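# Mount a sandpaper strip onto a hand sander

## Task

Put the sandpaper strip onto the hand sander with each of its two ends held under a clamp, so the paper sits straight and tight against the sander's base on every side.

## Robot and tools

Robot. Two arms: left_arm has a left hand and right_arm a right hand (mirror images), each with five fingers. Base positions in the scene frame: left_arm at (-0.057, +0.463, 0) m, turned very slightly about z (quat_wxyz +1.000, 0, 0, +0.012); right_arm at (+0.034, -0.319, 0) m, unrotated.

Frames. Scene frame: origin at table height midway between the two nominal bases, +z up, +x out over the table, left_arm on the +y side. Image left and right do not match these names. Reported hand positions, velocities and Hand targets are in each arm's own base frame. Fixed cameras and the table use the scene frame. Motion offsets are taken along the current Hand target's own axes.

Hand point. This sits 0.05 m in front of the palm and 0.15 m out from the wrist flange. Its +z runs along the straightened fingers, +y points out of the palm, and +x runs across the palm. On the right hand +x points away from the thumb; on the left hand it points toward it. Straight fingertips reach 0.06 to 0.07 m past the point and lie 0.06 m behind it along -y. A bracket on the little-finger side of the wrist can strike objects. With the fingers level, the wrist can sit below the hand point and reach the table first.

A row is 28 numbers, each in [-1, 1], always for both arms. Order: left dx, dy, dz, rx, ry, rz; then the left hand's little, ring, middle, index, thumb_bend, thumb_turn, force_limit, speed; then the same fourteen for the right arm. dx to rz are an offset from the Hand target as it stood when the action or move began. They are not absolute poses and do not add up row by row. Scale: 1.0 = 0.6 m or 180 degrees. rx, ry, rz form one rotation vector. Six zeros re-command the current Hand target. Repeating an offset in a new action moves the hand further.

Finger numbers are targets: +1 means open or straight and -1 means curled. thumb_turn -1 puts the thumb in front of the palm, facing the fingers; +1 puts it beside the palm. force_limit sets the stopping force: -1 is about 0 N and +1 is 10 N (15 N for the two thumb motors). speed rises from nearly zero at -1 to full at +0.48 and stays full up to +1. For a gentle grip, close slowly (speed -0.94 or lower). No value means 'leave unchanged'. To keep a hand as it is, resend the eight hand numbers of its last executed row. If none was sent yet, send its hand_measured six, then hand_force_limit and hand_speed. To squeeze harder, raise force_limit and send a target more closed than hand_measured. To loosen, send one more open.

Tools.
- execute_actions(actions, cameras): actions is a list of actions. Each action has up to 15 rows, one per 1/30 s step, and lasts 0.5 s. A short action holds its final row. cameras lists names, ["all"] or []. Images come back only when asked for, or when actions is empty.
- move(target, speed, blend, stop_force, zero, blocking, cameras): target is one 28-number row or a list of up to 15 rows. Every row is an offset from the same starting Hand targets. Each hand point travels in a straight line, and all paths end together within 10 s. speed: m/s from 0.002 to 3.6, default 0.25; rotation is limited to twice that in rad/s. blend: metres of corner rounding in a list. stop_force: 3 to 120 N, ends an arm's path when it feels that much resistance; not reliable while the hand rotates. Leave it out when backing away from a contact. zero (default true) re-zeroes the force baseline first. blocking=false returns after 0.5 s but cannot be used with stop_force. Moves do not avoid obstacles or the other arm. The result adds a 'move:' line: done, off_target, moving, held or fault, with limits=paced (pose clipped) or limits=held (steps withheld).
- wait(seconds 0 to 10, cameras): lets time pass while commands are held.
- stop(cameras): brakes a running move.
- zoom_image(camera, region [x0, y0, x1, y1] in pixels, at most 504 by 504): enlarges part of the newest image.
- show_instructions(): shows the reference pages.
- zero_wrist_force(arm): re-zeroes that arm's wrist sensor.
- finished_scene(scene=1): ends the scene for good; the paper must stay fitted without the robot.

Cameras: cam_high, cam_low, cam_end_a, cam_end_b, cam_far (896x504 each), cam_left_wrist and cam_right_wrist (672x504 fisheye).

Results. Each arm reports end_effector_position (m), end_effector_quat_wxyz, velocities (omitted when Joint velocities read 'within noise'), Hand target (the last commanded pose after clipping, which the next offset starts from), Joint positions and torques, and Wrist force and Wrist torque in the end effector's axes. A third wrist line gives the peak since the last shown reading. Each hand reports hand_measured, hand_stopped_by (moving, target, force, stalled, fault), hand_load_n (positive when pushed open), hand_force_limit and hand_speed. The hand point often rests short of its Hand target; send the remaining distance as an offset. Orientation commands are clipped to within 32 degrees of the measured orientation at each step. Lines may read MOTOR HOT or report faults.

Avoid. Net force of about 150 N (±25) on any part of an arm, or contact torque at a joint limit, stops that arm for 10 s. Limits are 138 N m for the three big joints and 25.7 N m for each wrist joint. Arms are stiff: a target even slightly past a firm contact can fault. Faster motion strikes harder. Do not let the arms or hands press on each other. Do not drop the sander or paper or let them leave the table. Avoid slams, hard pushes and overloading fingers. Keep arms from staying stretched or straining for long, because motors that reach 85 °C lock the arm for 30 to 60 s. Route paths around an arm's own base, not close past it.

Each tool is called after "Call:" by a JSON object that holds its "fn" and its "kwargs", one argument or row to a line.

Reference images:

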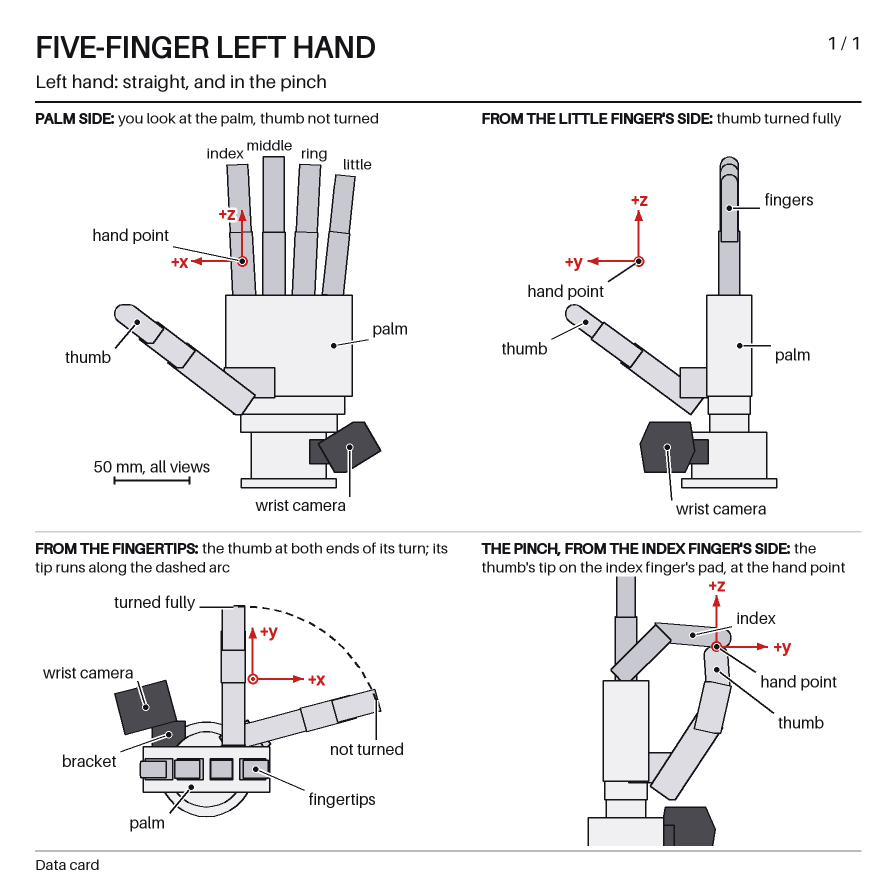

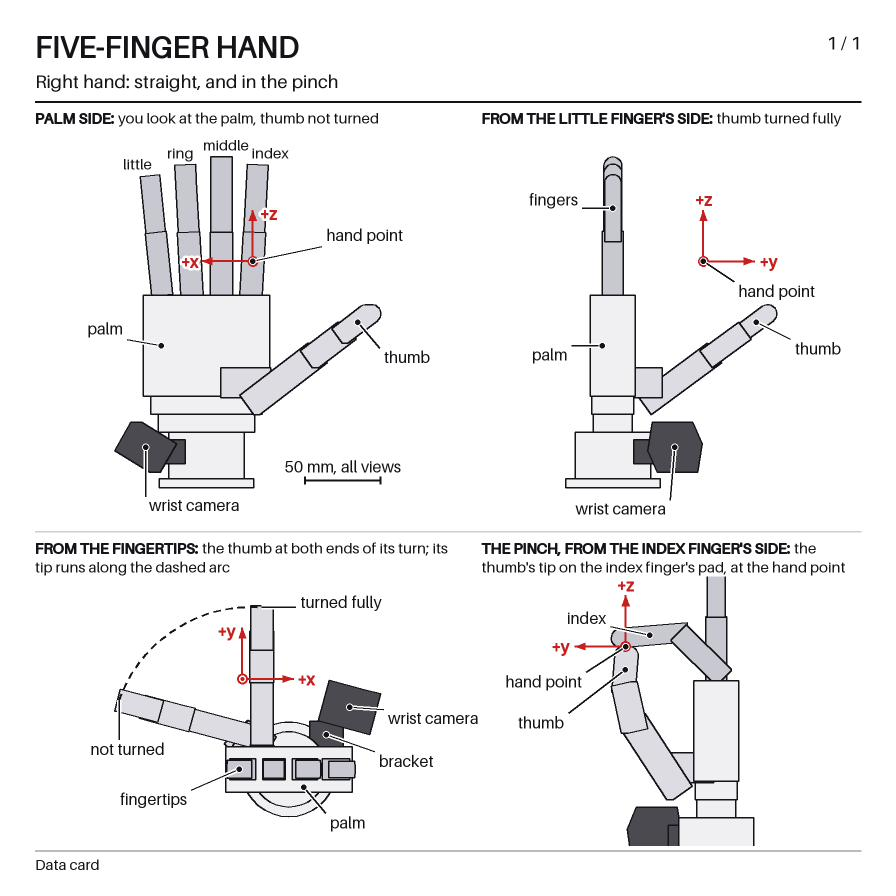

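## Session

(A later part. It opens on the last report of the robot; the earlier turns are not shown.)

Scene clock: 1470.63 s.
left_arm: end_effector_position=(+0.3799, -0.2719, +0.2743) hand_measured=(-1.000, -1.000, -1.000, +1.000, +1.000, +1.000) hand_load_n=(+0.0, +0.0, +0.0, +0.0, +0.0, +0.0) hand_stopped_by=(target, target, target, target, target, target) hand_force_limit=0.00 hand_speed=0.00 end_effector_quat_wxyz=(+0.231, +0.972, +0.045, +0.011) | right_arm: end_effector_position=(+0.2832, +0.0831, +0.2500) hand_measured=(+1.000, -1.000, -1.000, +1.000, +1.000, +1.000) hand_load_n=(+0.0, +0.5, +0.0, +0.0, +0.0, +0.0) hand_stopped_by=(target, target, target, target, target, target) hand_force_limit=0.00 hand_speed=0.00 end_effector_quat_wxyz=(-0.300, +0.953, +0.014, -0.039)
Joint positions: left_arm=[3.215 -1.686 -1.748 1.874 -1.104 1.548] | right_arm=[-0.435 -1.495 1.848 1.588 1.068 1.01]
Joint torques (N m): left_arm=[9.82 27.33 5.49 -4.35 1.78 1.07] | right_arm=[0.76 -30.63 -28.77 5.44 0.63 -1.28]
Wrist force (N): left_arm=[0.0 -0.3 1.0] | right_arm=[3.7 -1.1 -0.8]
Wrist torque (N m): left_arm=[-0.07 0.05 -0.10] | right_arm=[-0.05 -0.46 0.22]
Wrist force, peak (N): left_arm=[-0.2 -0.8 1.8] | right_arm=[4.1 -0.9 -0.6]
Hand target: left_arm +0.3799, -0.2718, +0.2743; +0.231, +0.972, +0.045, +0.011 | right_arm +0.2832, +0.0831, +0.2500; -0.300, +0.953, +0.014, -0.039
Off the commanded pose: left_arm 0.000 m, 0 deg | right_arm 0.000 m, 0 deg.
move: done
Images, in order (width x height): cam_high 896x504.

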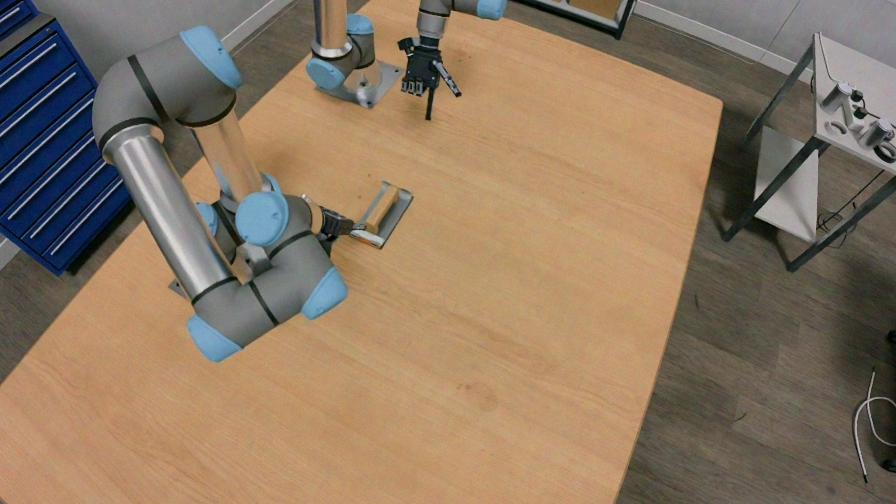

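Call:
{"fn": "move", "kwargs": {
  "target": [
    [0,0,0,0.0049,-0.0237,-0.3267,-1,-1,-1,1,1,1,0,0, 0,0,0,-0.0114,-0.0244,-0.334,1,-1,-1,1,1,1,0,0],
    [0,0,0,0.0098,-0.0475,-0.6533,-1,-1,-1,1,1,1,0,0, 0,0,0,-0.0228,-0.0487,-0.668,1,-1,-1,1,1,1,0,0],
    [-0.0275,-0.175,0.1252,0.0147,-0.0712,-0.98,-1,-1,-1,1,1,1,0,0, 0.0383,-0.3498,0.1823,0.034,0.0725,0.9925,1,-1,-1,1,1,1,0,0]
  ],
  "blend": 0.02,
  "speed": 0.3,
  "cameras": ["cam_high", "cam_far", "cam_end_a"]
}}

Scene clock: 1490.23 s.
left_arm: end_effector_position=(+0.3580, -0.2136, +0.1600) hand_measured=(-1.000, -1.000, -1.000, +1.000, +1.000, +1.000) hand_load_n=(+0.0, +0.0, +0.5, +0.0, +0.0, +0.0) hand_stopped_by=(target, target, target, target, target, target) hand_force_limit=0.00 hand_speed=0.00 end_effector_quat_wxyz=(+0.006, -0.014, +0.954, -0.301) | right_arm: end_effector_position=(+0.2963, +0.3186, +0.2792) hand_measured=(+1.000, -1.000, -1.000, +1.000, +1.000, +1.000) hand_load_n=(+0.0, +0.0, +0.0, +0.0, +0.0, +0.0) hand_stopped_by=(target, target, target, target, target, target) hand_force_limit=0.00 hand_speed=0.00 end_effector_quat_wxyz=(-0.004, -0.013, +0.973, +0.230)
Joint positions: left_arm=[3.181 -1.872 -1.715 2.014 -0.959 -1.561] | right_arm=[0.068 -1.564 1.847 1.269 1.107 -1.525]
Joint torques (N m): left_arm=[9.42 17.72 5.06 -1.03 -0.48 -1.74] | right_arm=[12.22 -4.74 -27.75 0.03 1.32 1.57]
Wrist force (N): left_arm=[0.4 0.7 -0.9] | right_arm=[4.5 1.0 -0.7]
Wrist torque (N m): left_arm=[0.16 -0.08 0.02] | right_arm=[0.18 -0.52 0.24]
Wrist force, peak (N): left_arm=[0.7 1.0 -0.8] | right_arm=[5.8 0.3 -0.7]
Hand target: left_arm +0.3580, -0.2136, +0.1600; +0.006, -0.014, +0.954, -0.301 | right_arm +0.2964, +0.3187, +0.2792; -0.004, -0.013, +0.973, +0.230
Off the commanded pose: left_arm 0.000 m, 0 deg | right_arm 0.000 m, 0 deg.
move: done
Images, in order (width x height): cam_high 896x504, cam_end_a 896x504, cam_far 896x504.

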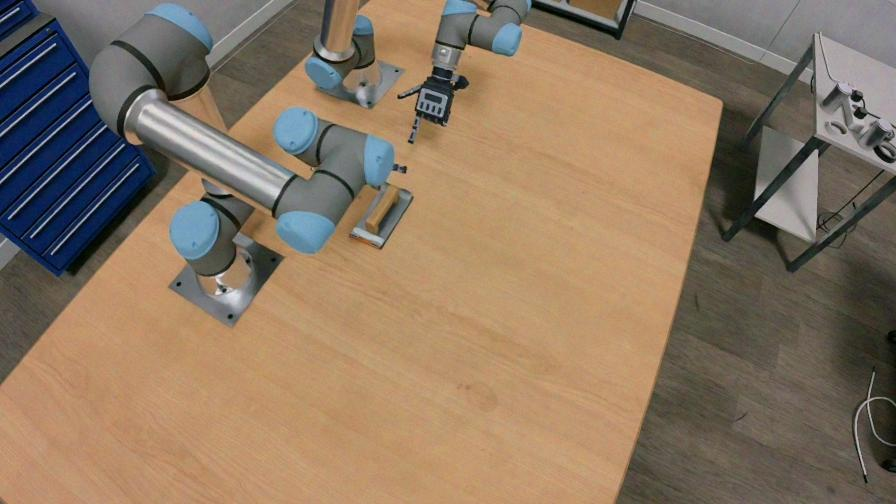

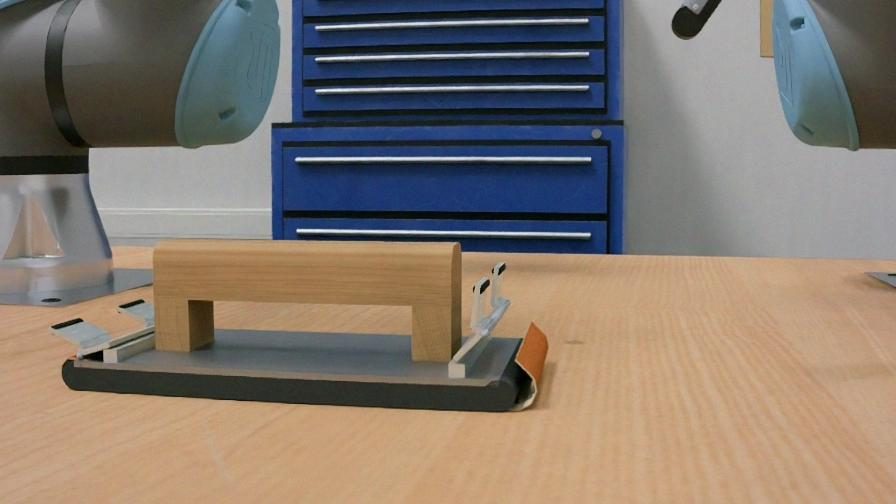

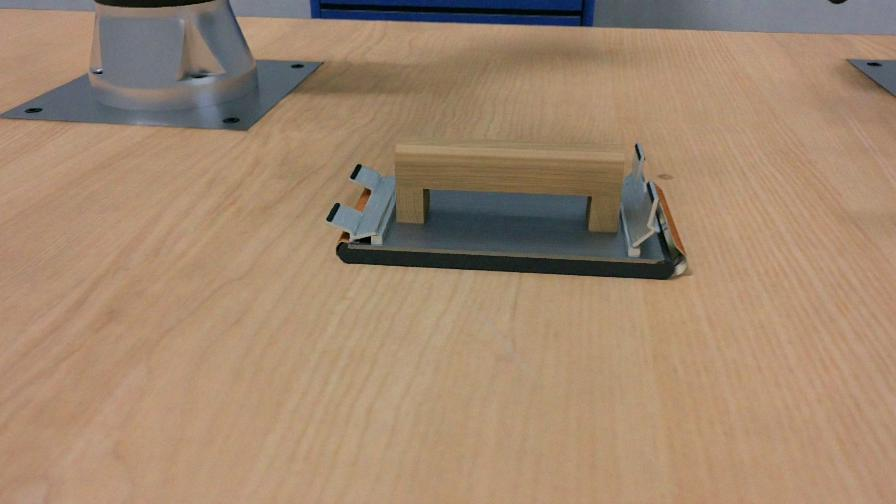

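Call:
{"fn": "zoom_image", "kwargs": {
  "camera": "cam_end_a",
  "region": [400, 230, 600, 430]
}}

Call:
{"fn": "zoom_image", "kwargs": {
  "camera": "cam_far",
  "region": [580, 130, 720, 290]
}}

Scaled by 2.520 from the camera's 896x504 image, which has a finer 1280x720 frame.

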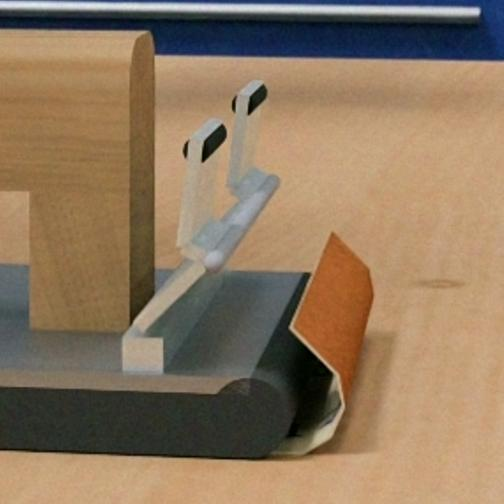

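Scaled by 3.150 from the camera's 896x504 image, which has a finer 1280x720 frame.

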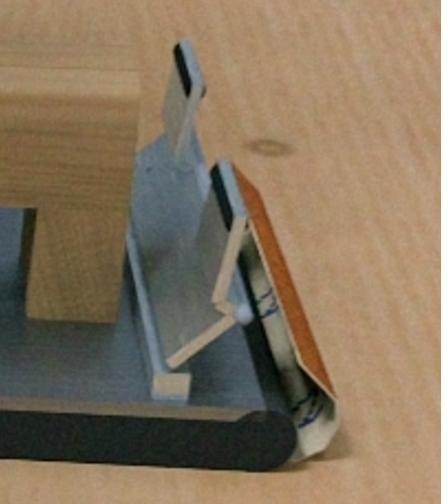

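Call:
{"fn": "move", "kwargs": {
  "target": [0.014,0.0835,0.1455,0,0,0,-1,-1,-1,1,1,1,0,0, 0,0.1032,0.2359,0,0,0,1,-1,-1,1,1,1,0,0],
  "speed": 0.2,
  "cameras": ["cam_high", "cam_far", "cam_end_a"]
}}

Scene clock: 1525.23 s.
left_arm: end_effector_position=(+0.3502, -0.2229, +0.0598) hand_measured=(-1.000, -1.000, -1.000, +1.000, +1.000, +1.000) hand_load_n=(+0.0, +0.0, +0.0, +0.0, +0.0, +0.0) hand_stopped_by=(target, target, target, target, target, target) hand_force_limit=0.00 hand_speed=0.00 end_effector_quat_wxyz=(+0.006, -0.014, +0.954, -0.301) | right_arm: end_effector_position=(+0.2930, +0.4373, +0.1805) hand_measured=(+1.000, -1.000, -1.000, +1.000, +1.000, +1.000) hand_load_n=(+0.0, +0.0, +0.0, +0.0, +0.0, +0.0) hand_stopped_by=(target, target, target, target, target, target) hand_force_limit=0.00 hand_speed=0.00 end_effector_quat_wxyz=(-0.004, -0.013, +0.973, +0.230)
Joint positions: left_arm=[3.157 -1.99 -1.843 2.276 -0.96 -1.591] | right_arm=[0.434 -1.323 1.794 0.905 1.146 -1.122]
Joint torques (N m): left_arm=[-7.07 19.6 3.91 -0.97 -0.64 -1.92] | right_arm=[12.59 -13.67 -28.03 -0.36 1.34 1.47]
Wrist force (N): left_arm=[0.2 0.9 -0.7] | right_arm=[3.7 1.6 0.1]
Wrist torque (N m): left_arm=[0.18 -0.05 0.01] | right_arm=[0.18 -0.41 0.28]
Wrist force, peak (N): left_arm=[0.4 0.3 -1.4] | right_arm=[4.8 1.4 -0.6]
Hand target: left_arm +0.3502, -0.2229, +0.0597; +0.006, -0.014, +0.954, -0.301 | right_arm +0.2930, +0.4374, +0.1804; -0.004, -0.013, +0.973, +0.230
Off the commanded pose: left_arm 0.000 m, 0 deg | right_arm 0.000 m, 0 deg.
move: done
Images, in order (width x height): cam_high 896x504, cam_end_a 896x504, cam_far 896x504.

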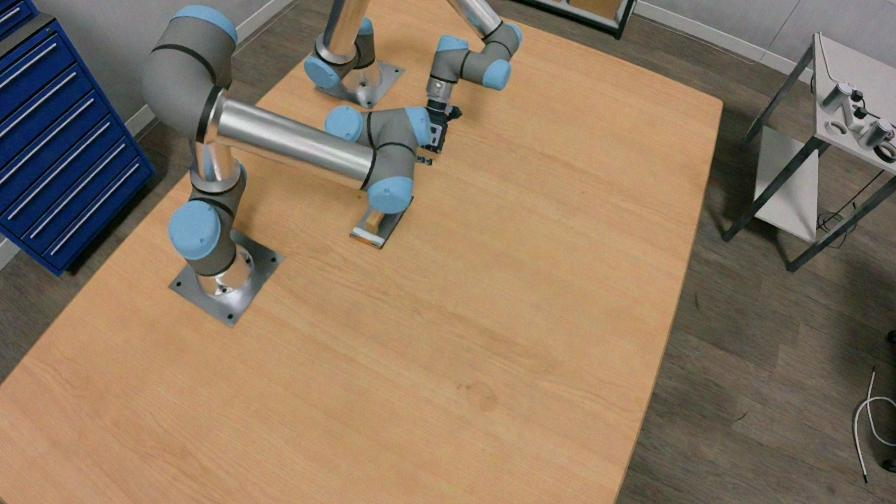

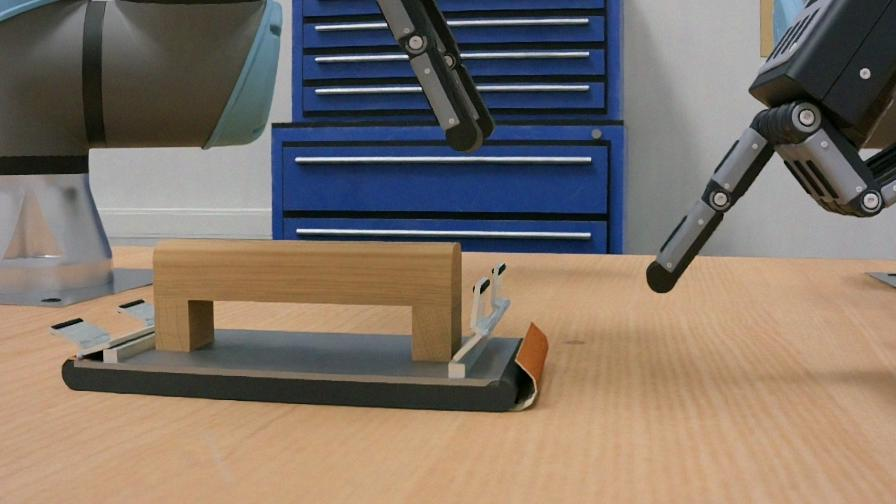

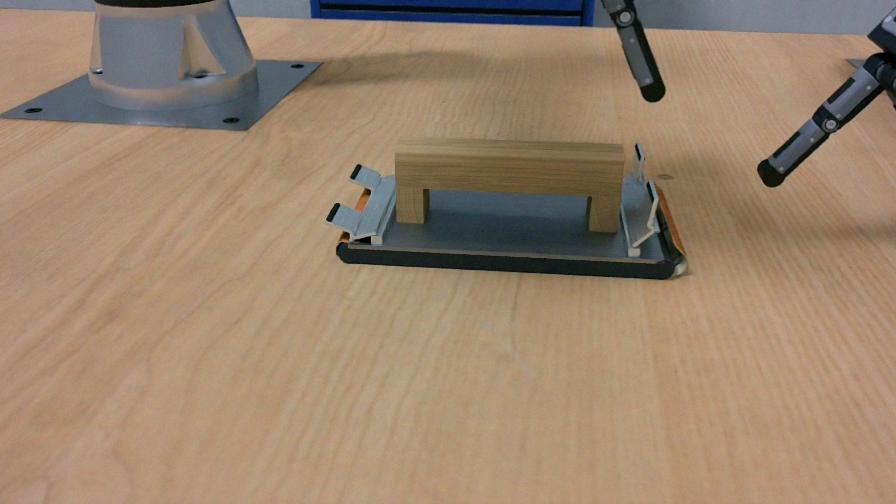

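Call:
{"fn": "move", "kwargs": {
  "target": [0.002,0.0026,0.0673,0,0,0,-1,-1,-1,1,1,1,0,0, 0.0006,-0.0652,0.0848,0,0,0,1,-1,-1,1,1,1,0,0],
  "speed": 0.08,
  "stop_force": 7,
  "cameras": ["cam_high", "cam_far", "cam_end_a"]
}}

Scene clock: 1582.20 s.
left_arm: end_effector_position=(+0.3498, -0.2449, +0.0257) hand_measured=(-1.000, -1.000, -1.000, +1.000, +1.000, +1.000) hand_load_n=(+0.0, +0.0, +0.0, +0.0, -0.5, +0.0) hand_stopped_by=(target, target, target, target, target, target) hand_force_limit=0.00 hand_speed=0.00 end_effector_quat_wxyz=(+0.006, -0.014, +0.954, -0.301) | right_arm: end_effector_position=(+0.2929, +0.4252, +0.1174) hand_measured=(+1.000, -1.000, -1.000, +1.000, +1.000, +1.000) hand_load_n=(+0.0, +0.0, +0.0, +0.0, +0.0, +0.0) hand_stopped_by=(target, target, target, target, target, target) hand_force_limit=0.00 hand_speed=0.00 end_effector_quat_wxyz=(-0.004, -0.013, +0.973, +0.230)
Joint positions: left_arm=[3.099 -2.052 -1.844 2.38 -0.962 -1.661] | right_arm=[0.403 -1.258 1.9 0.748 1.141 -1.155]
Joint torques (N m): left_arm=[-6.52 20.49 20.94 -0.82 -0.36 -1.98] | right_arm=[-12.77 -14.73 -3.02 -0.08 -2.56 -1.26]
Wrist force (N): left_arm=[0.3 0.7 -0.7] | right_arm=[3.7 1.0 0.0]
Wrist torque (N m): left_arm=[0.15 -0.06 0.03] | right_arm=[0.14 -0.44 0.36]
Wrist force, peak (N): left_arm=[0.5 1.1 -0.7] | right_arm=[4.6 0.9 -0.3]
Hand target: left_arm +0.3498, -0.2449, +0.0257; +0.006, -0.014, +0.954, -0.301 | right_arm +0.2929, +0.4252, +0.1174; -0.004, -0.013, +0.973, +0.230
Off the commanded pose: left_arm 0.000 m, 0 deg | right_arm 0.000 m, 0 deg.
move: done
Images, in order (width x height): cam_high 896x504, cam_end_a 896x504, cam_far 896x504.

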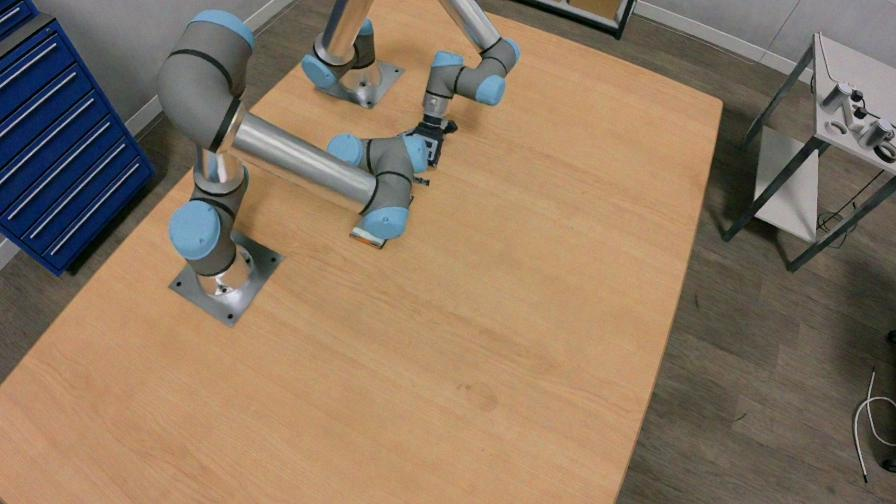

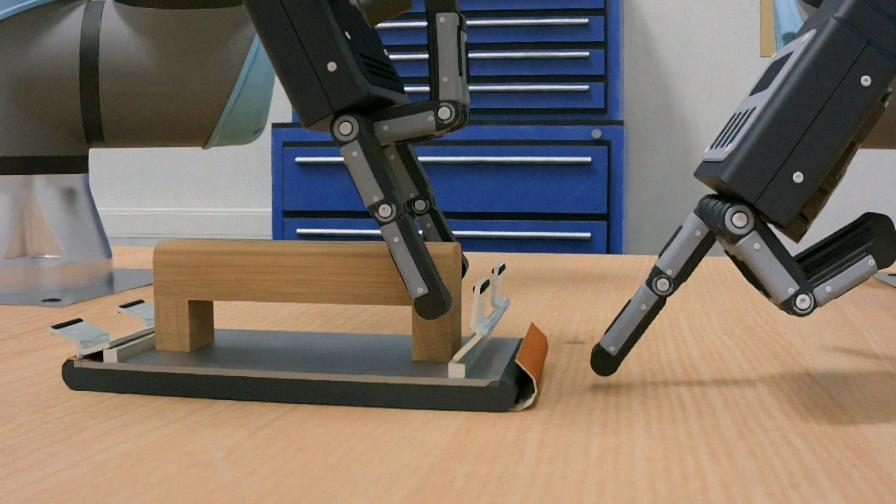

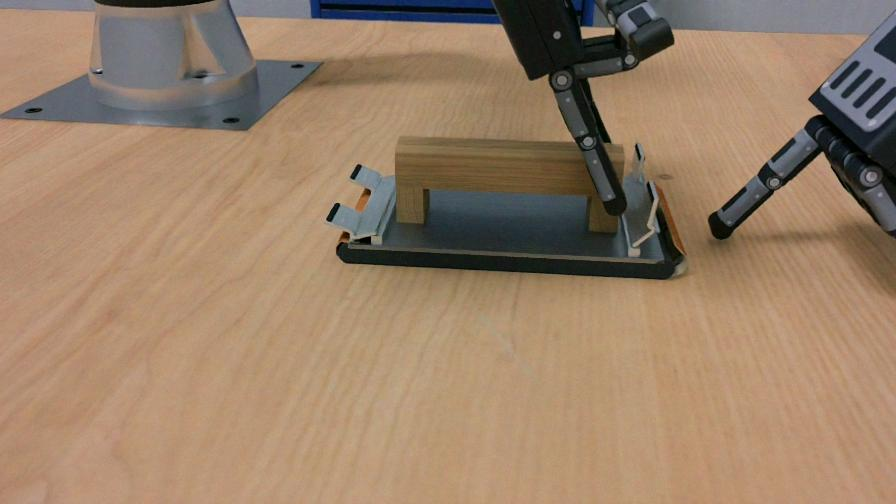

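Call:
{"fn": "move", "kwargs": {
  "target": [0,0,0,0,0,0,-1,-1,-1,1,1,1,0,0, -0.0007,0.0238,0.012,0,0,0,1,-1,-1,1,1,1,0,0],
  "speed": 0.02,
  "stop_force": 4,
  "cameras": ["cam_high", "cam_far", "cam_end_a"]
}}

Scene clock: 1602.93 s.
left_arm: end_effector_position=(+0.3498, -0.2449, +0.0257) hand_measured=(-1.000, -1.000, -1.000, +1.000, +1.000, +1.000) hand_load_n=(+0.0, +0.0, +0.0, +0.0, +0.0, -0.5) hand_stopped_by=(target, target, target, target, target, target) hand_force_limit=0.00 hand_speed=0.00 end_effector_quat_wxyz=(+0.006, -0.014, +0.954, -0.301) | right_arm: end_effector_position=(+0.2929, +0.4412, +0.1173) hand_measured=(+1.000, -1.000, -1.000, +1.000, +1.000, +1.000) hand_load_n=(+0.0, +0.0, +0.0, +0.5, +0.0, +0.0) hand_stopped_by=(target, target, target, target, target, target) hand_force_limit=0.00 hand_speed=0.00 end_effector_quat_wxyz=(-0.004, -0.013, +0.973, +0.230)
Joint positions: left_arm=[3.099 -2.052 -1.844 2.38 -0.962 -1.661] | right_arm=[0.444 -1.237 1.865 0.744 1.148 -1.111]
Joint torques (N m): left_arm=[-7.32 20.98 21.65 -0.87 -0.6 -1.85] | right_arm=[12.76 -15.98 -27.15 -0.82 0.51 1.37]
Wrist force (N): left_arm=[0.2 0.7 -0.7] | right_arm=[4.3 -2.5 -2.7]
Wrist torque (N m): left_arm=[0.16 -0.04 0.01] | right_arm=[0.36 -0.39 0.24]
Wrist force, peak (N): left_arm=[0.3 0.8 -0.9] | right_arm=[4.3 -2.0 -3.0]
Hand target: left_arm +0.3498, -0.2449, +0.0257; +0.006, -0.014, +0.954, -0.301 | right_arm +0.2929, +0.4412, +0.1173; -0.004, -0.013, +0.973, +0.230
Off the commanded pose: left_arm 0.000 m, 0 deg | right_arm 0.000 m, 0 deg.
move: contact (right_arm)
Images, in order (width x height): cam_high 896x504, cam_end_a 896x504, cam_far 896x504.

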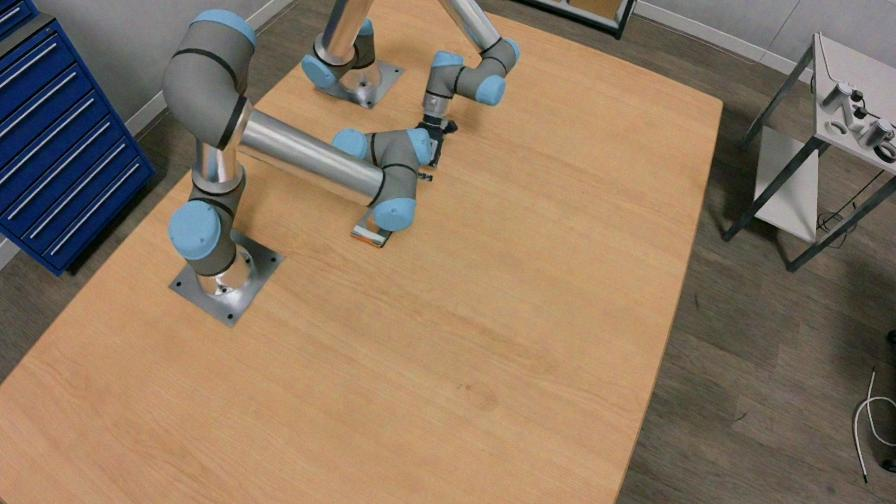

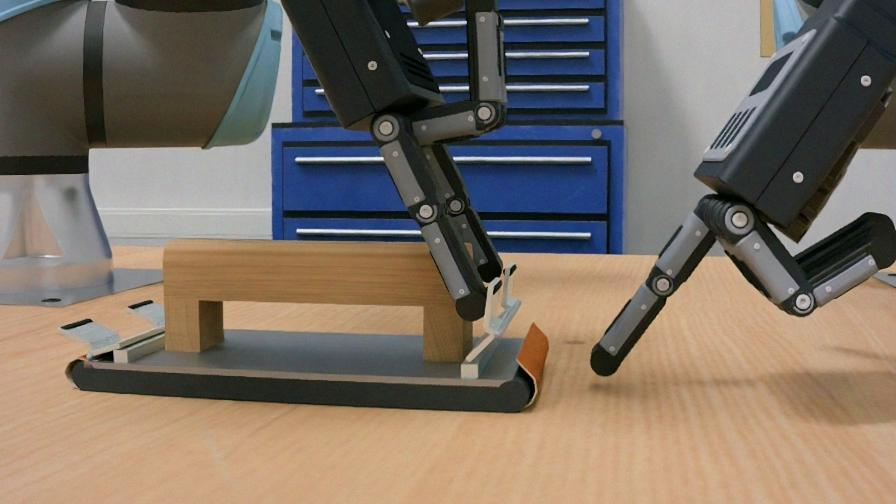

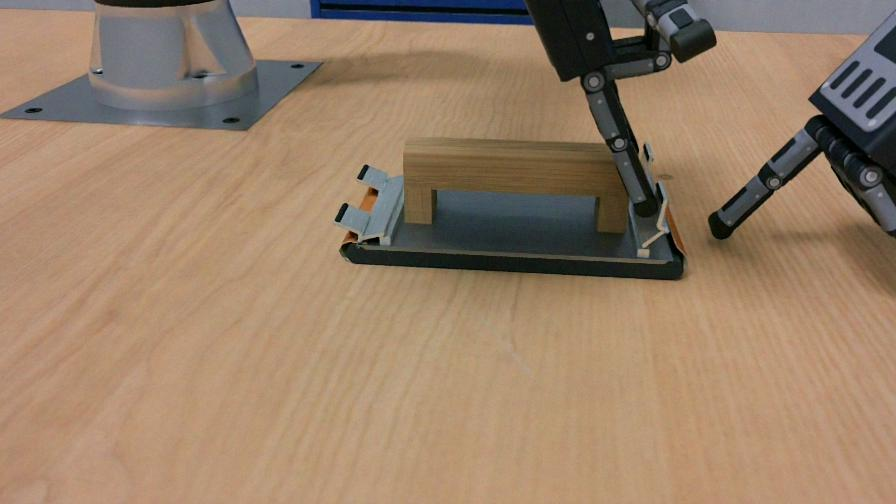

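Call:
{"fn": "zoom_image", "kwargs": {
  "camera": "cam_end_a",
  "region": [40, 290, 200, 410]
}}

Call:
{"fn": "zoom_image", "kwargs": {
  "camera": "cam_end_a",
  "region": [420, 230, 580, 430]
}}

Call:
{"fn": "zoom_image", "kwargs": {
  "camera": "cam_far",
  "region": [320, 150, 440, 280]
}}

Call:
{"fn": "zoom_image", "kwargs": {
  "camera": "cam_far",
  "region": [590, 140, 720, 290]
}}

Scaled by 3.150 from the camera's 896x504 image, which has a finer 1280x720 frame.

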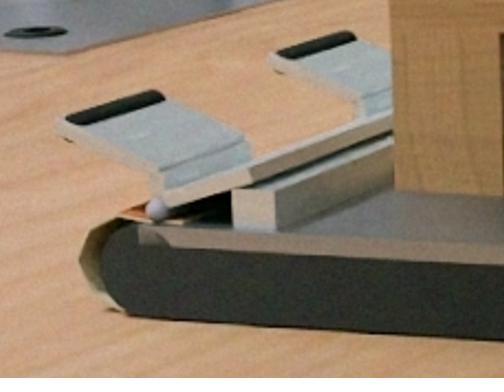

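Scaled by 2.520 from the camera's 896x504 image, which has a finer 1280x720 frame.

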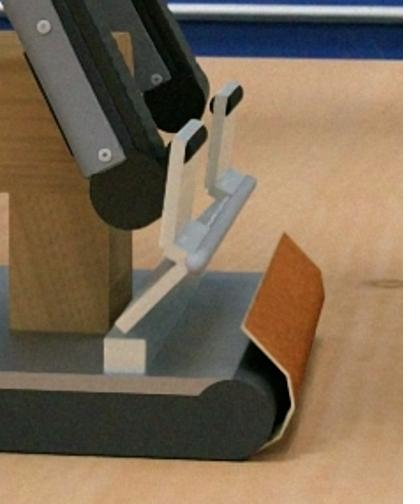

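Scaled by 3.877 from the camera's 896x504 image, which has a finer 1280x720 frame.

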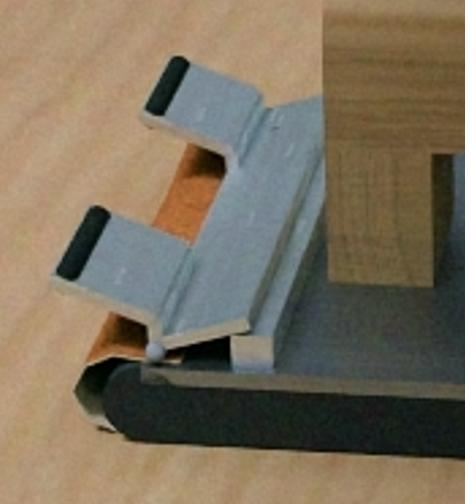

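Scaled by 3.360 from the camera's 896x504 image, which has a finer 1280x720 frame.

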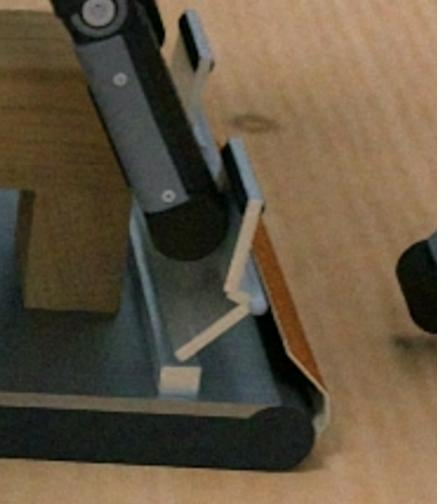

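Call:
{"fn": "move", "kwargs": {
  "target": [
    [-0.0005,-0.041,-0.0729,0,0,0,-1,-1,-1,1,1,1,0,0, 0,-0.0104,-0.0053,0,0,0,1,-1,-1,1,1,1,0,0],
    [-0.0055,-0.0842,-0.0325,0,0,0,-1,-1,-1,1,1,1,0,0, 0,-0.0104,-0.0053,0,0,0,1,-1,-1,1,1,1,0,0]
  ],
  "speed": 0.08,
  "blend": 0.01,
  "cameras": ["cam_far", "cam_end_a", "cam_left_wrist"]
}}

Scene clock: 1674.87 s.
left_arm: end_effector_position=(+0.3539, -0.2748, +0.0707) hand_measured=(-1.000, -1.000, -1.000, +1.000, +1.000, +1.000) hand_load_n=(+0.0, +0.0, +0.0, +0.0, +0.0, +0.0) hand_stopped_by=(target, target, target, target, target, target) hand_force_limit=0.00 hand_speed=0.00 end_effector_quat_wxyz=(+0.006, -0.014, +0.954, -0.301) end_effector_velocity=(+0.000, -0.001, +0.000) end_effector_angular_velocity=(+0.000, +0.001, +0.002) | right_arm: end_effector_position=(+0.2931, +0.4342, +0.1174) hand_measured=(+1.000, -1.000, -1.000, +1.000, +1.000, +1.000) hand_load_n=(+0.0, +0.0, +0.0, +0.0, -0.5, +0.0) hand_stopped_by=(target, target, target, target, target, target) hand_force_limit=0.00 hand_speed=0.00 end_effector_quat_wxyz=(-0.004, -0.013, +0.973, +0.230)
Joint positions: left_arm=[3.023 -2.005 -1.754 2.295 -0.968 -1.753] | right_arm=[0.426 -1.246 1.88 0.746 1.145 -1.13]
Joint velocities: left_arm=[-0.002 0 0.002 0 -0.001 -0.005] | right_arm=[within noise]
Joint torques (N m): left_arm=[-7.62 22.19 23.35 -0.91 -0.59 -2.18] | right_arm=[-12.37 -40.03 -3.28 4.61 -2.61 -1.31]
Wrist force (N): left_arm=[0.4 0.7 -0.7] | right_arm=[3.8 0.9 0.1]
Wrist torque (N m): left_arm=[0.16 -0.07 0.02] | right_arm=[0.11 -0.46 0.37]
Wrist force, peak (N): left_arm=[0.2 1.0 -1.1] | right_arm=[4.6 -2.1 -2.9]
Hand target: left_arm +0.3539, -0.2749, +0.0707; +0.006, -0.014, +0.954, -0.301 | right_arm +0.2931, +0.4342, +0.1174; -0.004, -0.013, +0.973, +0.230
Off the commanded pose: left_arm 0.000 m, 0 deg | right_arm 0.000 m, 0 deg.
move: done
Images, in order (width x height): cam_end_a 896x504, cam_far 896x504, cam_left_wrist 672x504.

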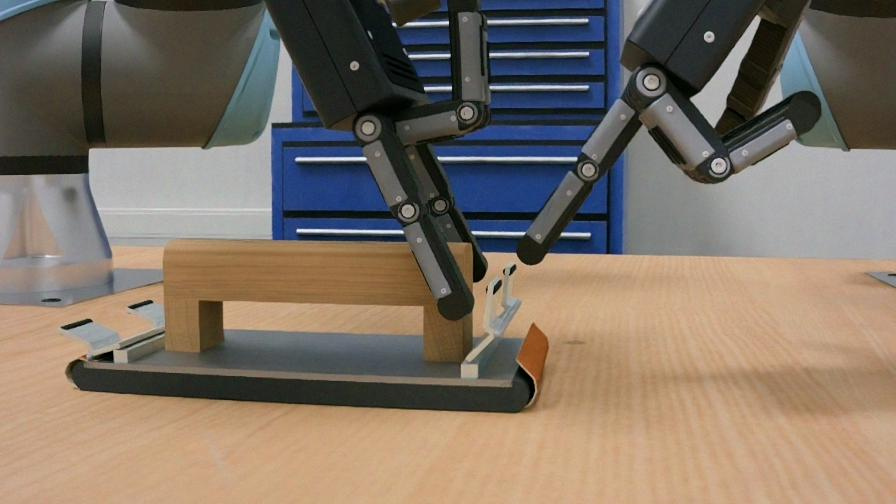

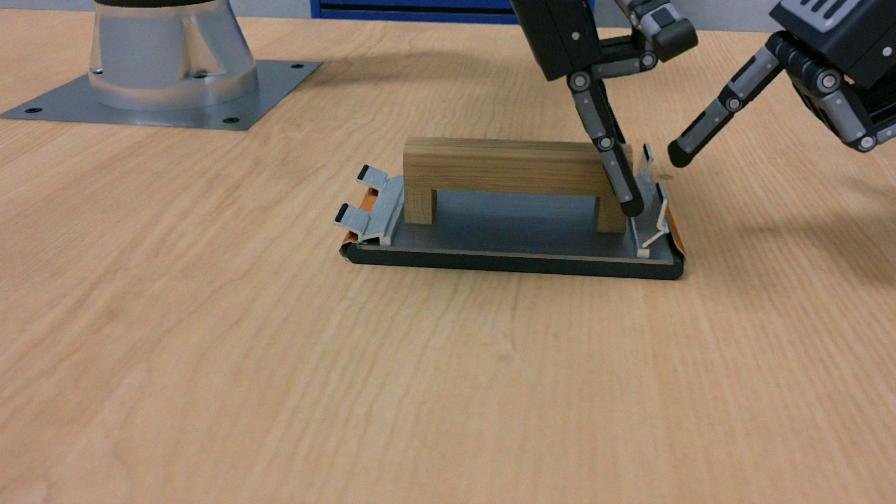

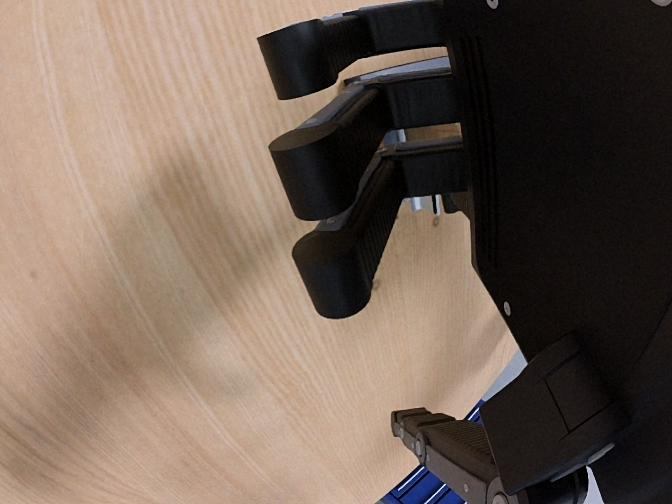

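Call:
{"fn": "move", "kwargs": {
  "target": [0.0015,-0.0137,0.0238,0,0,0,-1,-1,-1,1,1,1,0,0, 0,0,0,0,0,0,1,-1,-1,1,1,1,0,0],
  "speed": 0.04,
  "stop_force": 5,
  "cameras": ["cam_far", "cam_end_a", "cam_high"]
}}

Call:
{"fn": "zoom_image", "kwargs": {
  "camera": "cam_far",
  "region": [580, 100, 740, 290]
}}

Call:
{"fn": "zoom_image", "kwargs": {
  "camera": "cam_end_a",
  "region": [400, 200, 600, 420]
}}

Scene clock: 1693.20 s.
left_arm: end_effector_position=(+0.3535, -0.2899, +0.0637) hand_measured=(-1.000, -1.000, -1.000, +1.000, +1.000, +1.000) hand_load_n=(+0.0, +0.0, +0.0, +0.0, +0.0, +0.0) hand_stopped_by=(target, target, target, target, target, target) hand_force_limit=0.00 hand_speed=0.00 end_effector_quat_wxyz=(+0.006, -0.014, +0.954, -0.301) | right_arm: end_effector_position=(+0.2931, +0.4342, +0.1174) hand_measured=(+1.000, -1.000, -1.000, +1.000, +1.000, +1.000) hand_load_n=(+0.0, +0.5, +0.0, +0.0, +0.0, +0.0) hand_stopped_by=(target, target, target, target, target, target) hand_force_limit=0.00 hand_speed=0.00 end_effector_quat_wxyz=(-0.004, -0.013, +0.973, +0.230)
Joint positions: left_arm=[2.986 -2.024 -1.739 2.324 -0.972 -1.797] | right_arm=[0.426 -1.246 1.88 0.746 1.145 -1.13]
Joint torques (N m): left_arm=[-7 22.57 23.06 -0.85 -0.58 -1.77] | right_arm=[-13.12 -38.99 -3.14 4.69 -2.7 -1.28]
Wrist force (N): left_arm=[0.2 0.7 -0.7] | right_arm=[3.6 0.6 -0.3]
Wrist torque (N m): left_arm=[0.15 -0.03 0.00] | right_arm=[0.08 -0.42 0.35]
Wrist force, peak (N): left_arm=[0.7 0.8 -0.9] | right_arm=[4.2 0.9 0.0]
Hand target: left_arm +0.3535, -0.2899, +0.0637; +0.006, -0.014, +0.954, -0.301 | right_arm +0.2931, +0.4342, +0.1174; -0.004, -0.013, +0.973, +0.230
Off the commanded pose: left_arm 0.000 m, 0 deg | right_arm 0.000 m, 0 deg.
move: done
Images, in order (width x height): cam_high 896x504, cam_end_a 896x504, cam_far 896x504.

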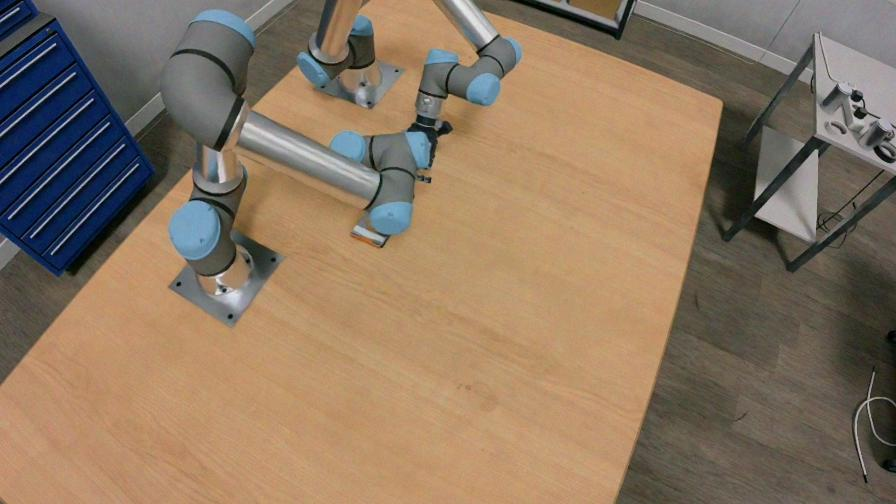

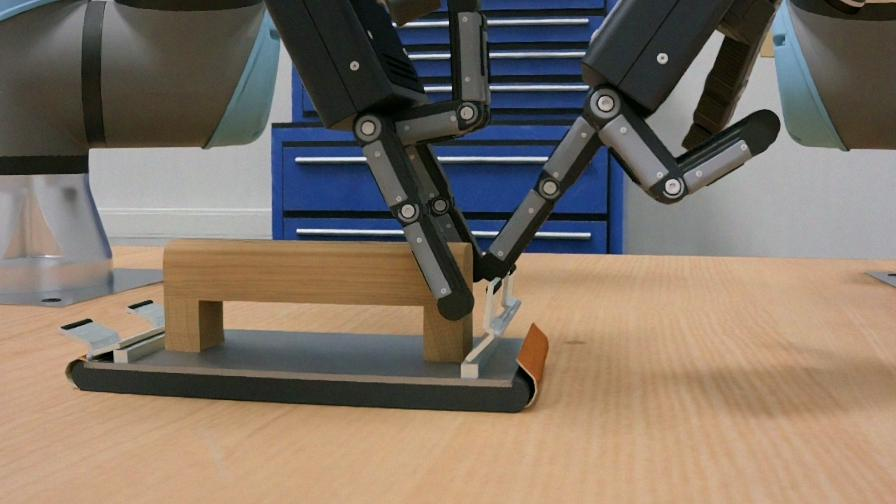

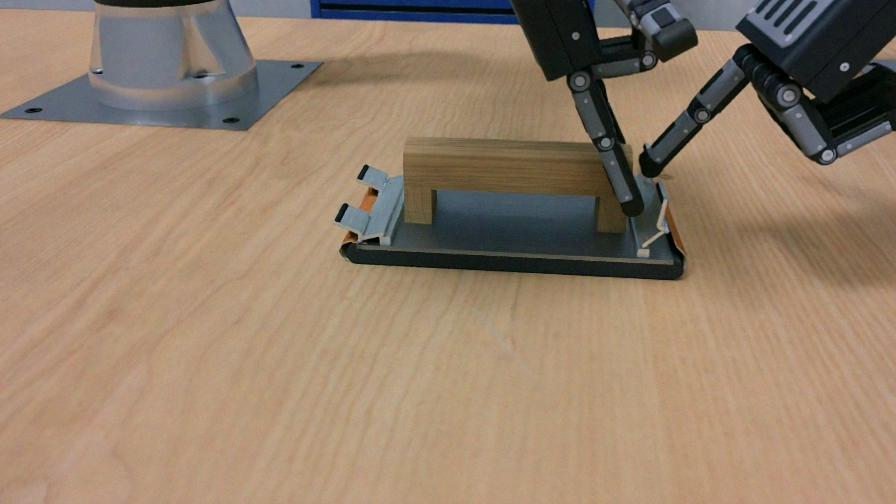

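Scaled by 2.653 from the camera's 896x504 image, which has a finer 1280x720 frame.

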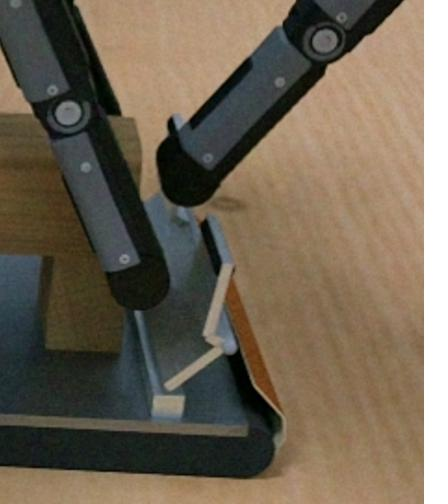

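Scaled by 2.291 from the camera's 896x504 image, which has a finer 1280x720 frame.

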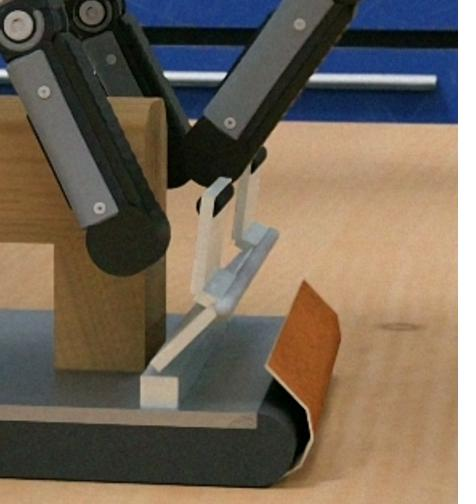

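Call:
{"fn": "move", "kwargs": {
  "target": [0.0007,-0.0095,0.0067,0,0,0,-1,-1,-1,1,1,1,0,0, 0,0,0,0,0,0,1,-1,-1,1,1,1,0,0],
  "speed": 0.02,
  "stop_force": 9,
  "cameras": ["cam_far", "cam_end_a"]
}}

Call:
{"fn": "zoom_image", "kwargs": {
  "camera": "cam_end_a",
  "region": [40, 290, 200, 410]
}}

Scene clock: 1709.90 s.
left_arm: end_effector_position=(+0.3533, -0.2968, +0.0637) hand_measured=(-1.000, -1.000, -1.000, +1.000, +1.000, +1.000) hand_load_n=(+0.0, +0.0, +0.0, -2.0, +0.0, +0.0) hand_stopped_by=(target, target, target, target, target, target) hand_force_limit=0.00 hand_speed=0.00 end_effector_quat_wxyz=(+0.006, -0.014, +0.954, -0.301) | right_arm: end_effector_position=(+0.2931, +0.4342, +0.1174) hand_measured=(+1.000, -1.000, -1.000, +1.000, +1.000, +1.000) hand_load_n=(+0.0, +0.0, +0.5, +0.0, +0.0, +0.0) hand_stopped_by=(target, target, target, target, target, target) hand_force_limit=0.00 hand_speed=0.00 end_effector_quat_wxyz=(-0.004, -0.013, +0.973, +0.230)
Joint positions: left_arm=[2.969 -2.028 -1.728 2.33 -0.974 -1.818] | right_arm=[0.426 -1.246 1.88 0.746 1.145 -1.13]
Joint torques (N m): left_arm=[-9.42 20.69 22.72 -0.24 0.04 -2.09] | right_arm=[-12.03 -39.31 -3.52 4.5 -2.54 -1.32]
Wrist force (N): left_arm=[0.1 3.0 -6.5] | right_arm=[3.8 1.0 -0.4]
Wrist torque (N m): left_arm=[0.43 -0.07 -0.01] | right_arm=[0.16 -0.44 0.38]
Wrist force, peak (N): left_arm=[0.2 3.1 -6.5] | right_arm=[4.2 0.9 0.0]
Hand target: left_arm +0.3533, -0.2968, +0.0637; +0.006, -0.014, +0.954, -0.301 | right_arm +0.2931, +0.4342, +0.1174; -0.004, -0.013, +0.973, +0.230
Off the commanded pose: left_arm 0.000 m, 0 deg | right_arm 0.000 m, 0 deg.
move: done
Images, in order (width x height): cam_end_a 896x504, cam_far 896x504.

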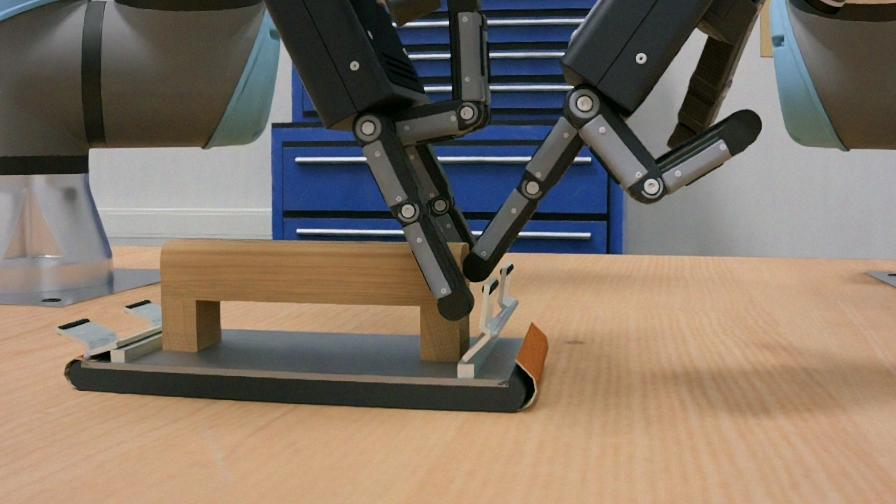

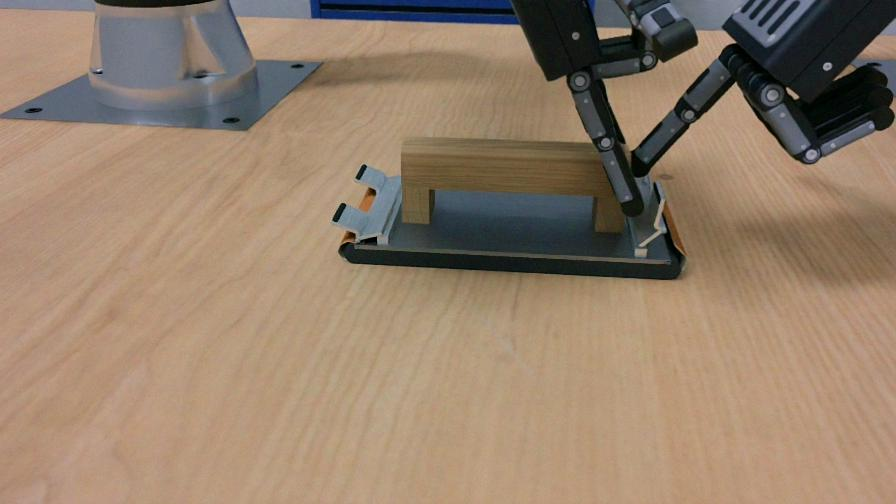

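Scaled by 3.150 from the camera's 896x504 image, which has a finer 1280x720 frame.

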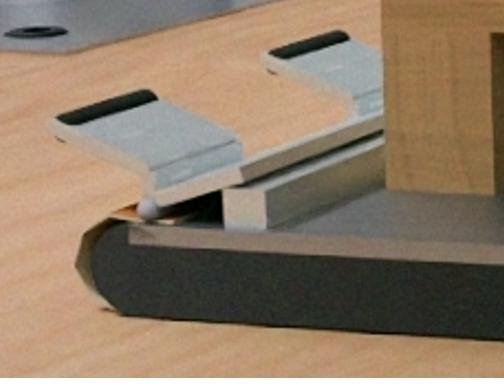

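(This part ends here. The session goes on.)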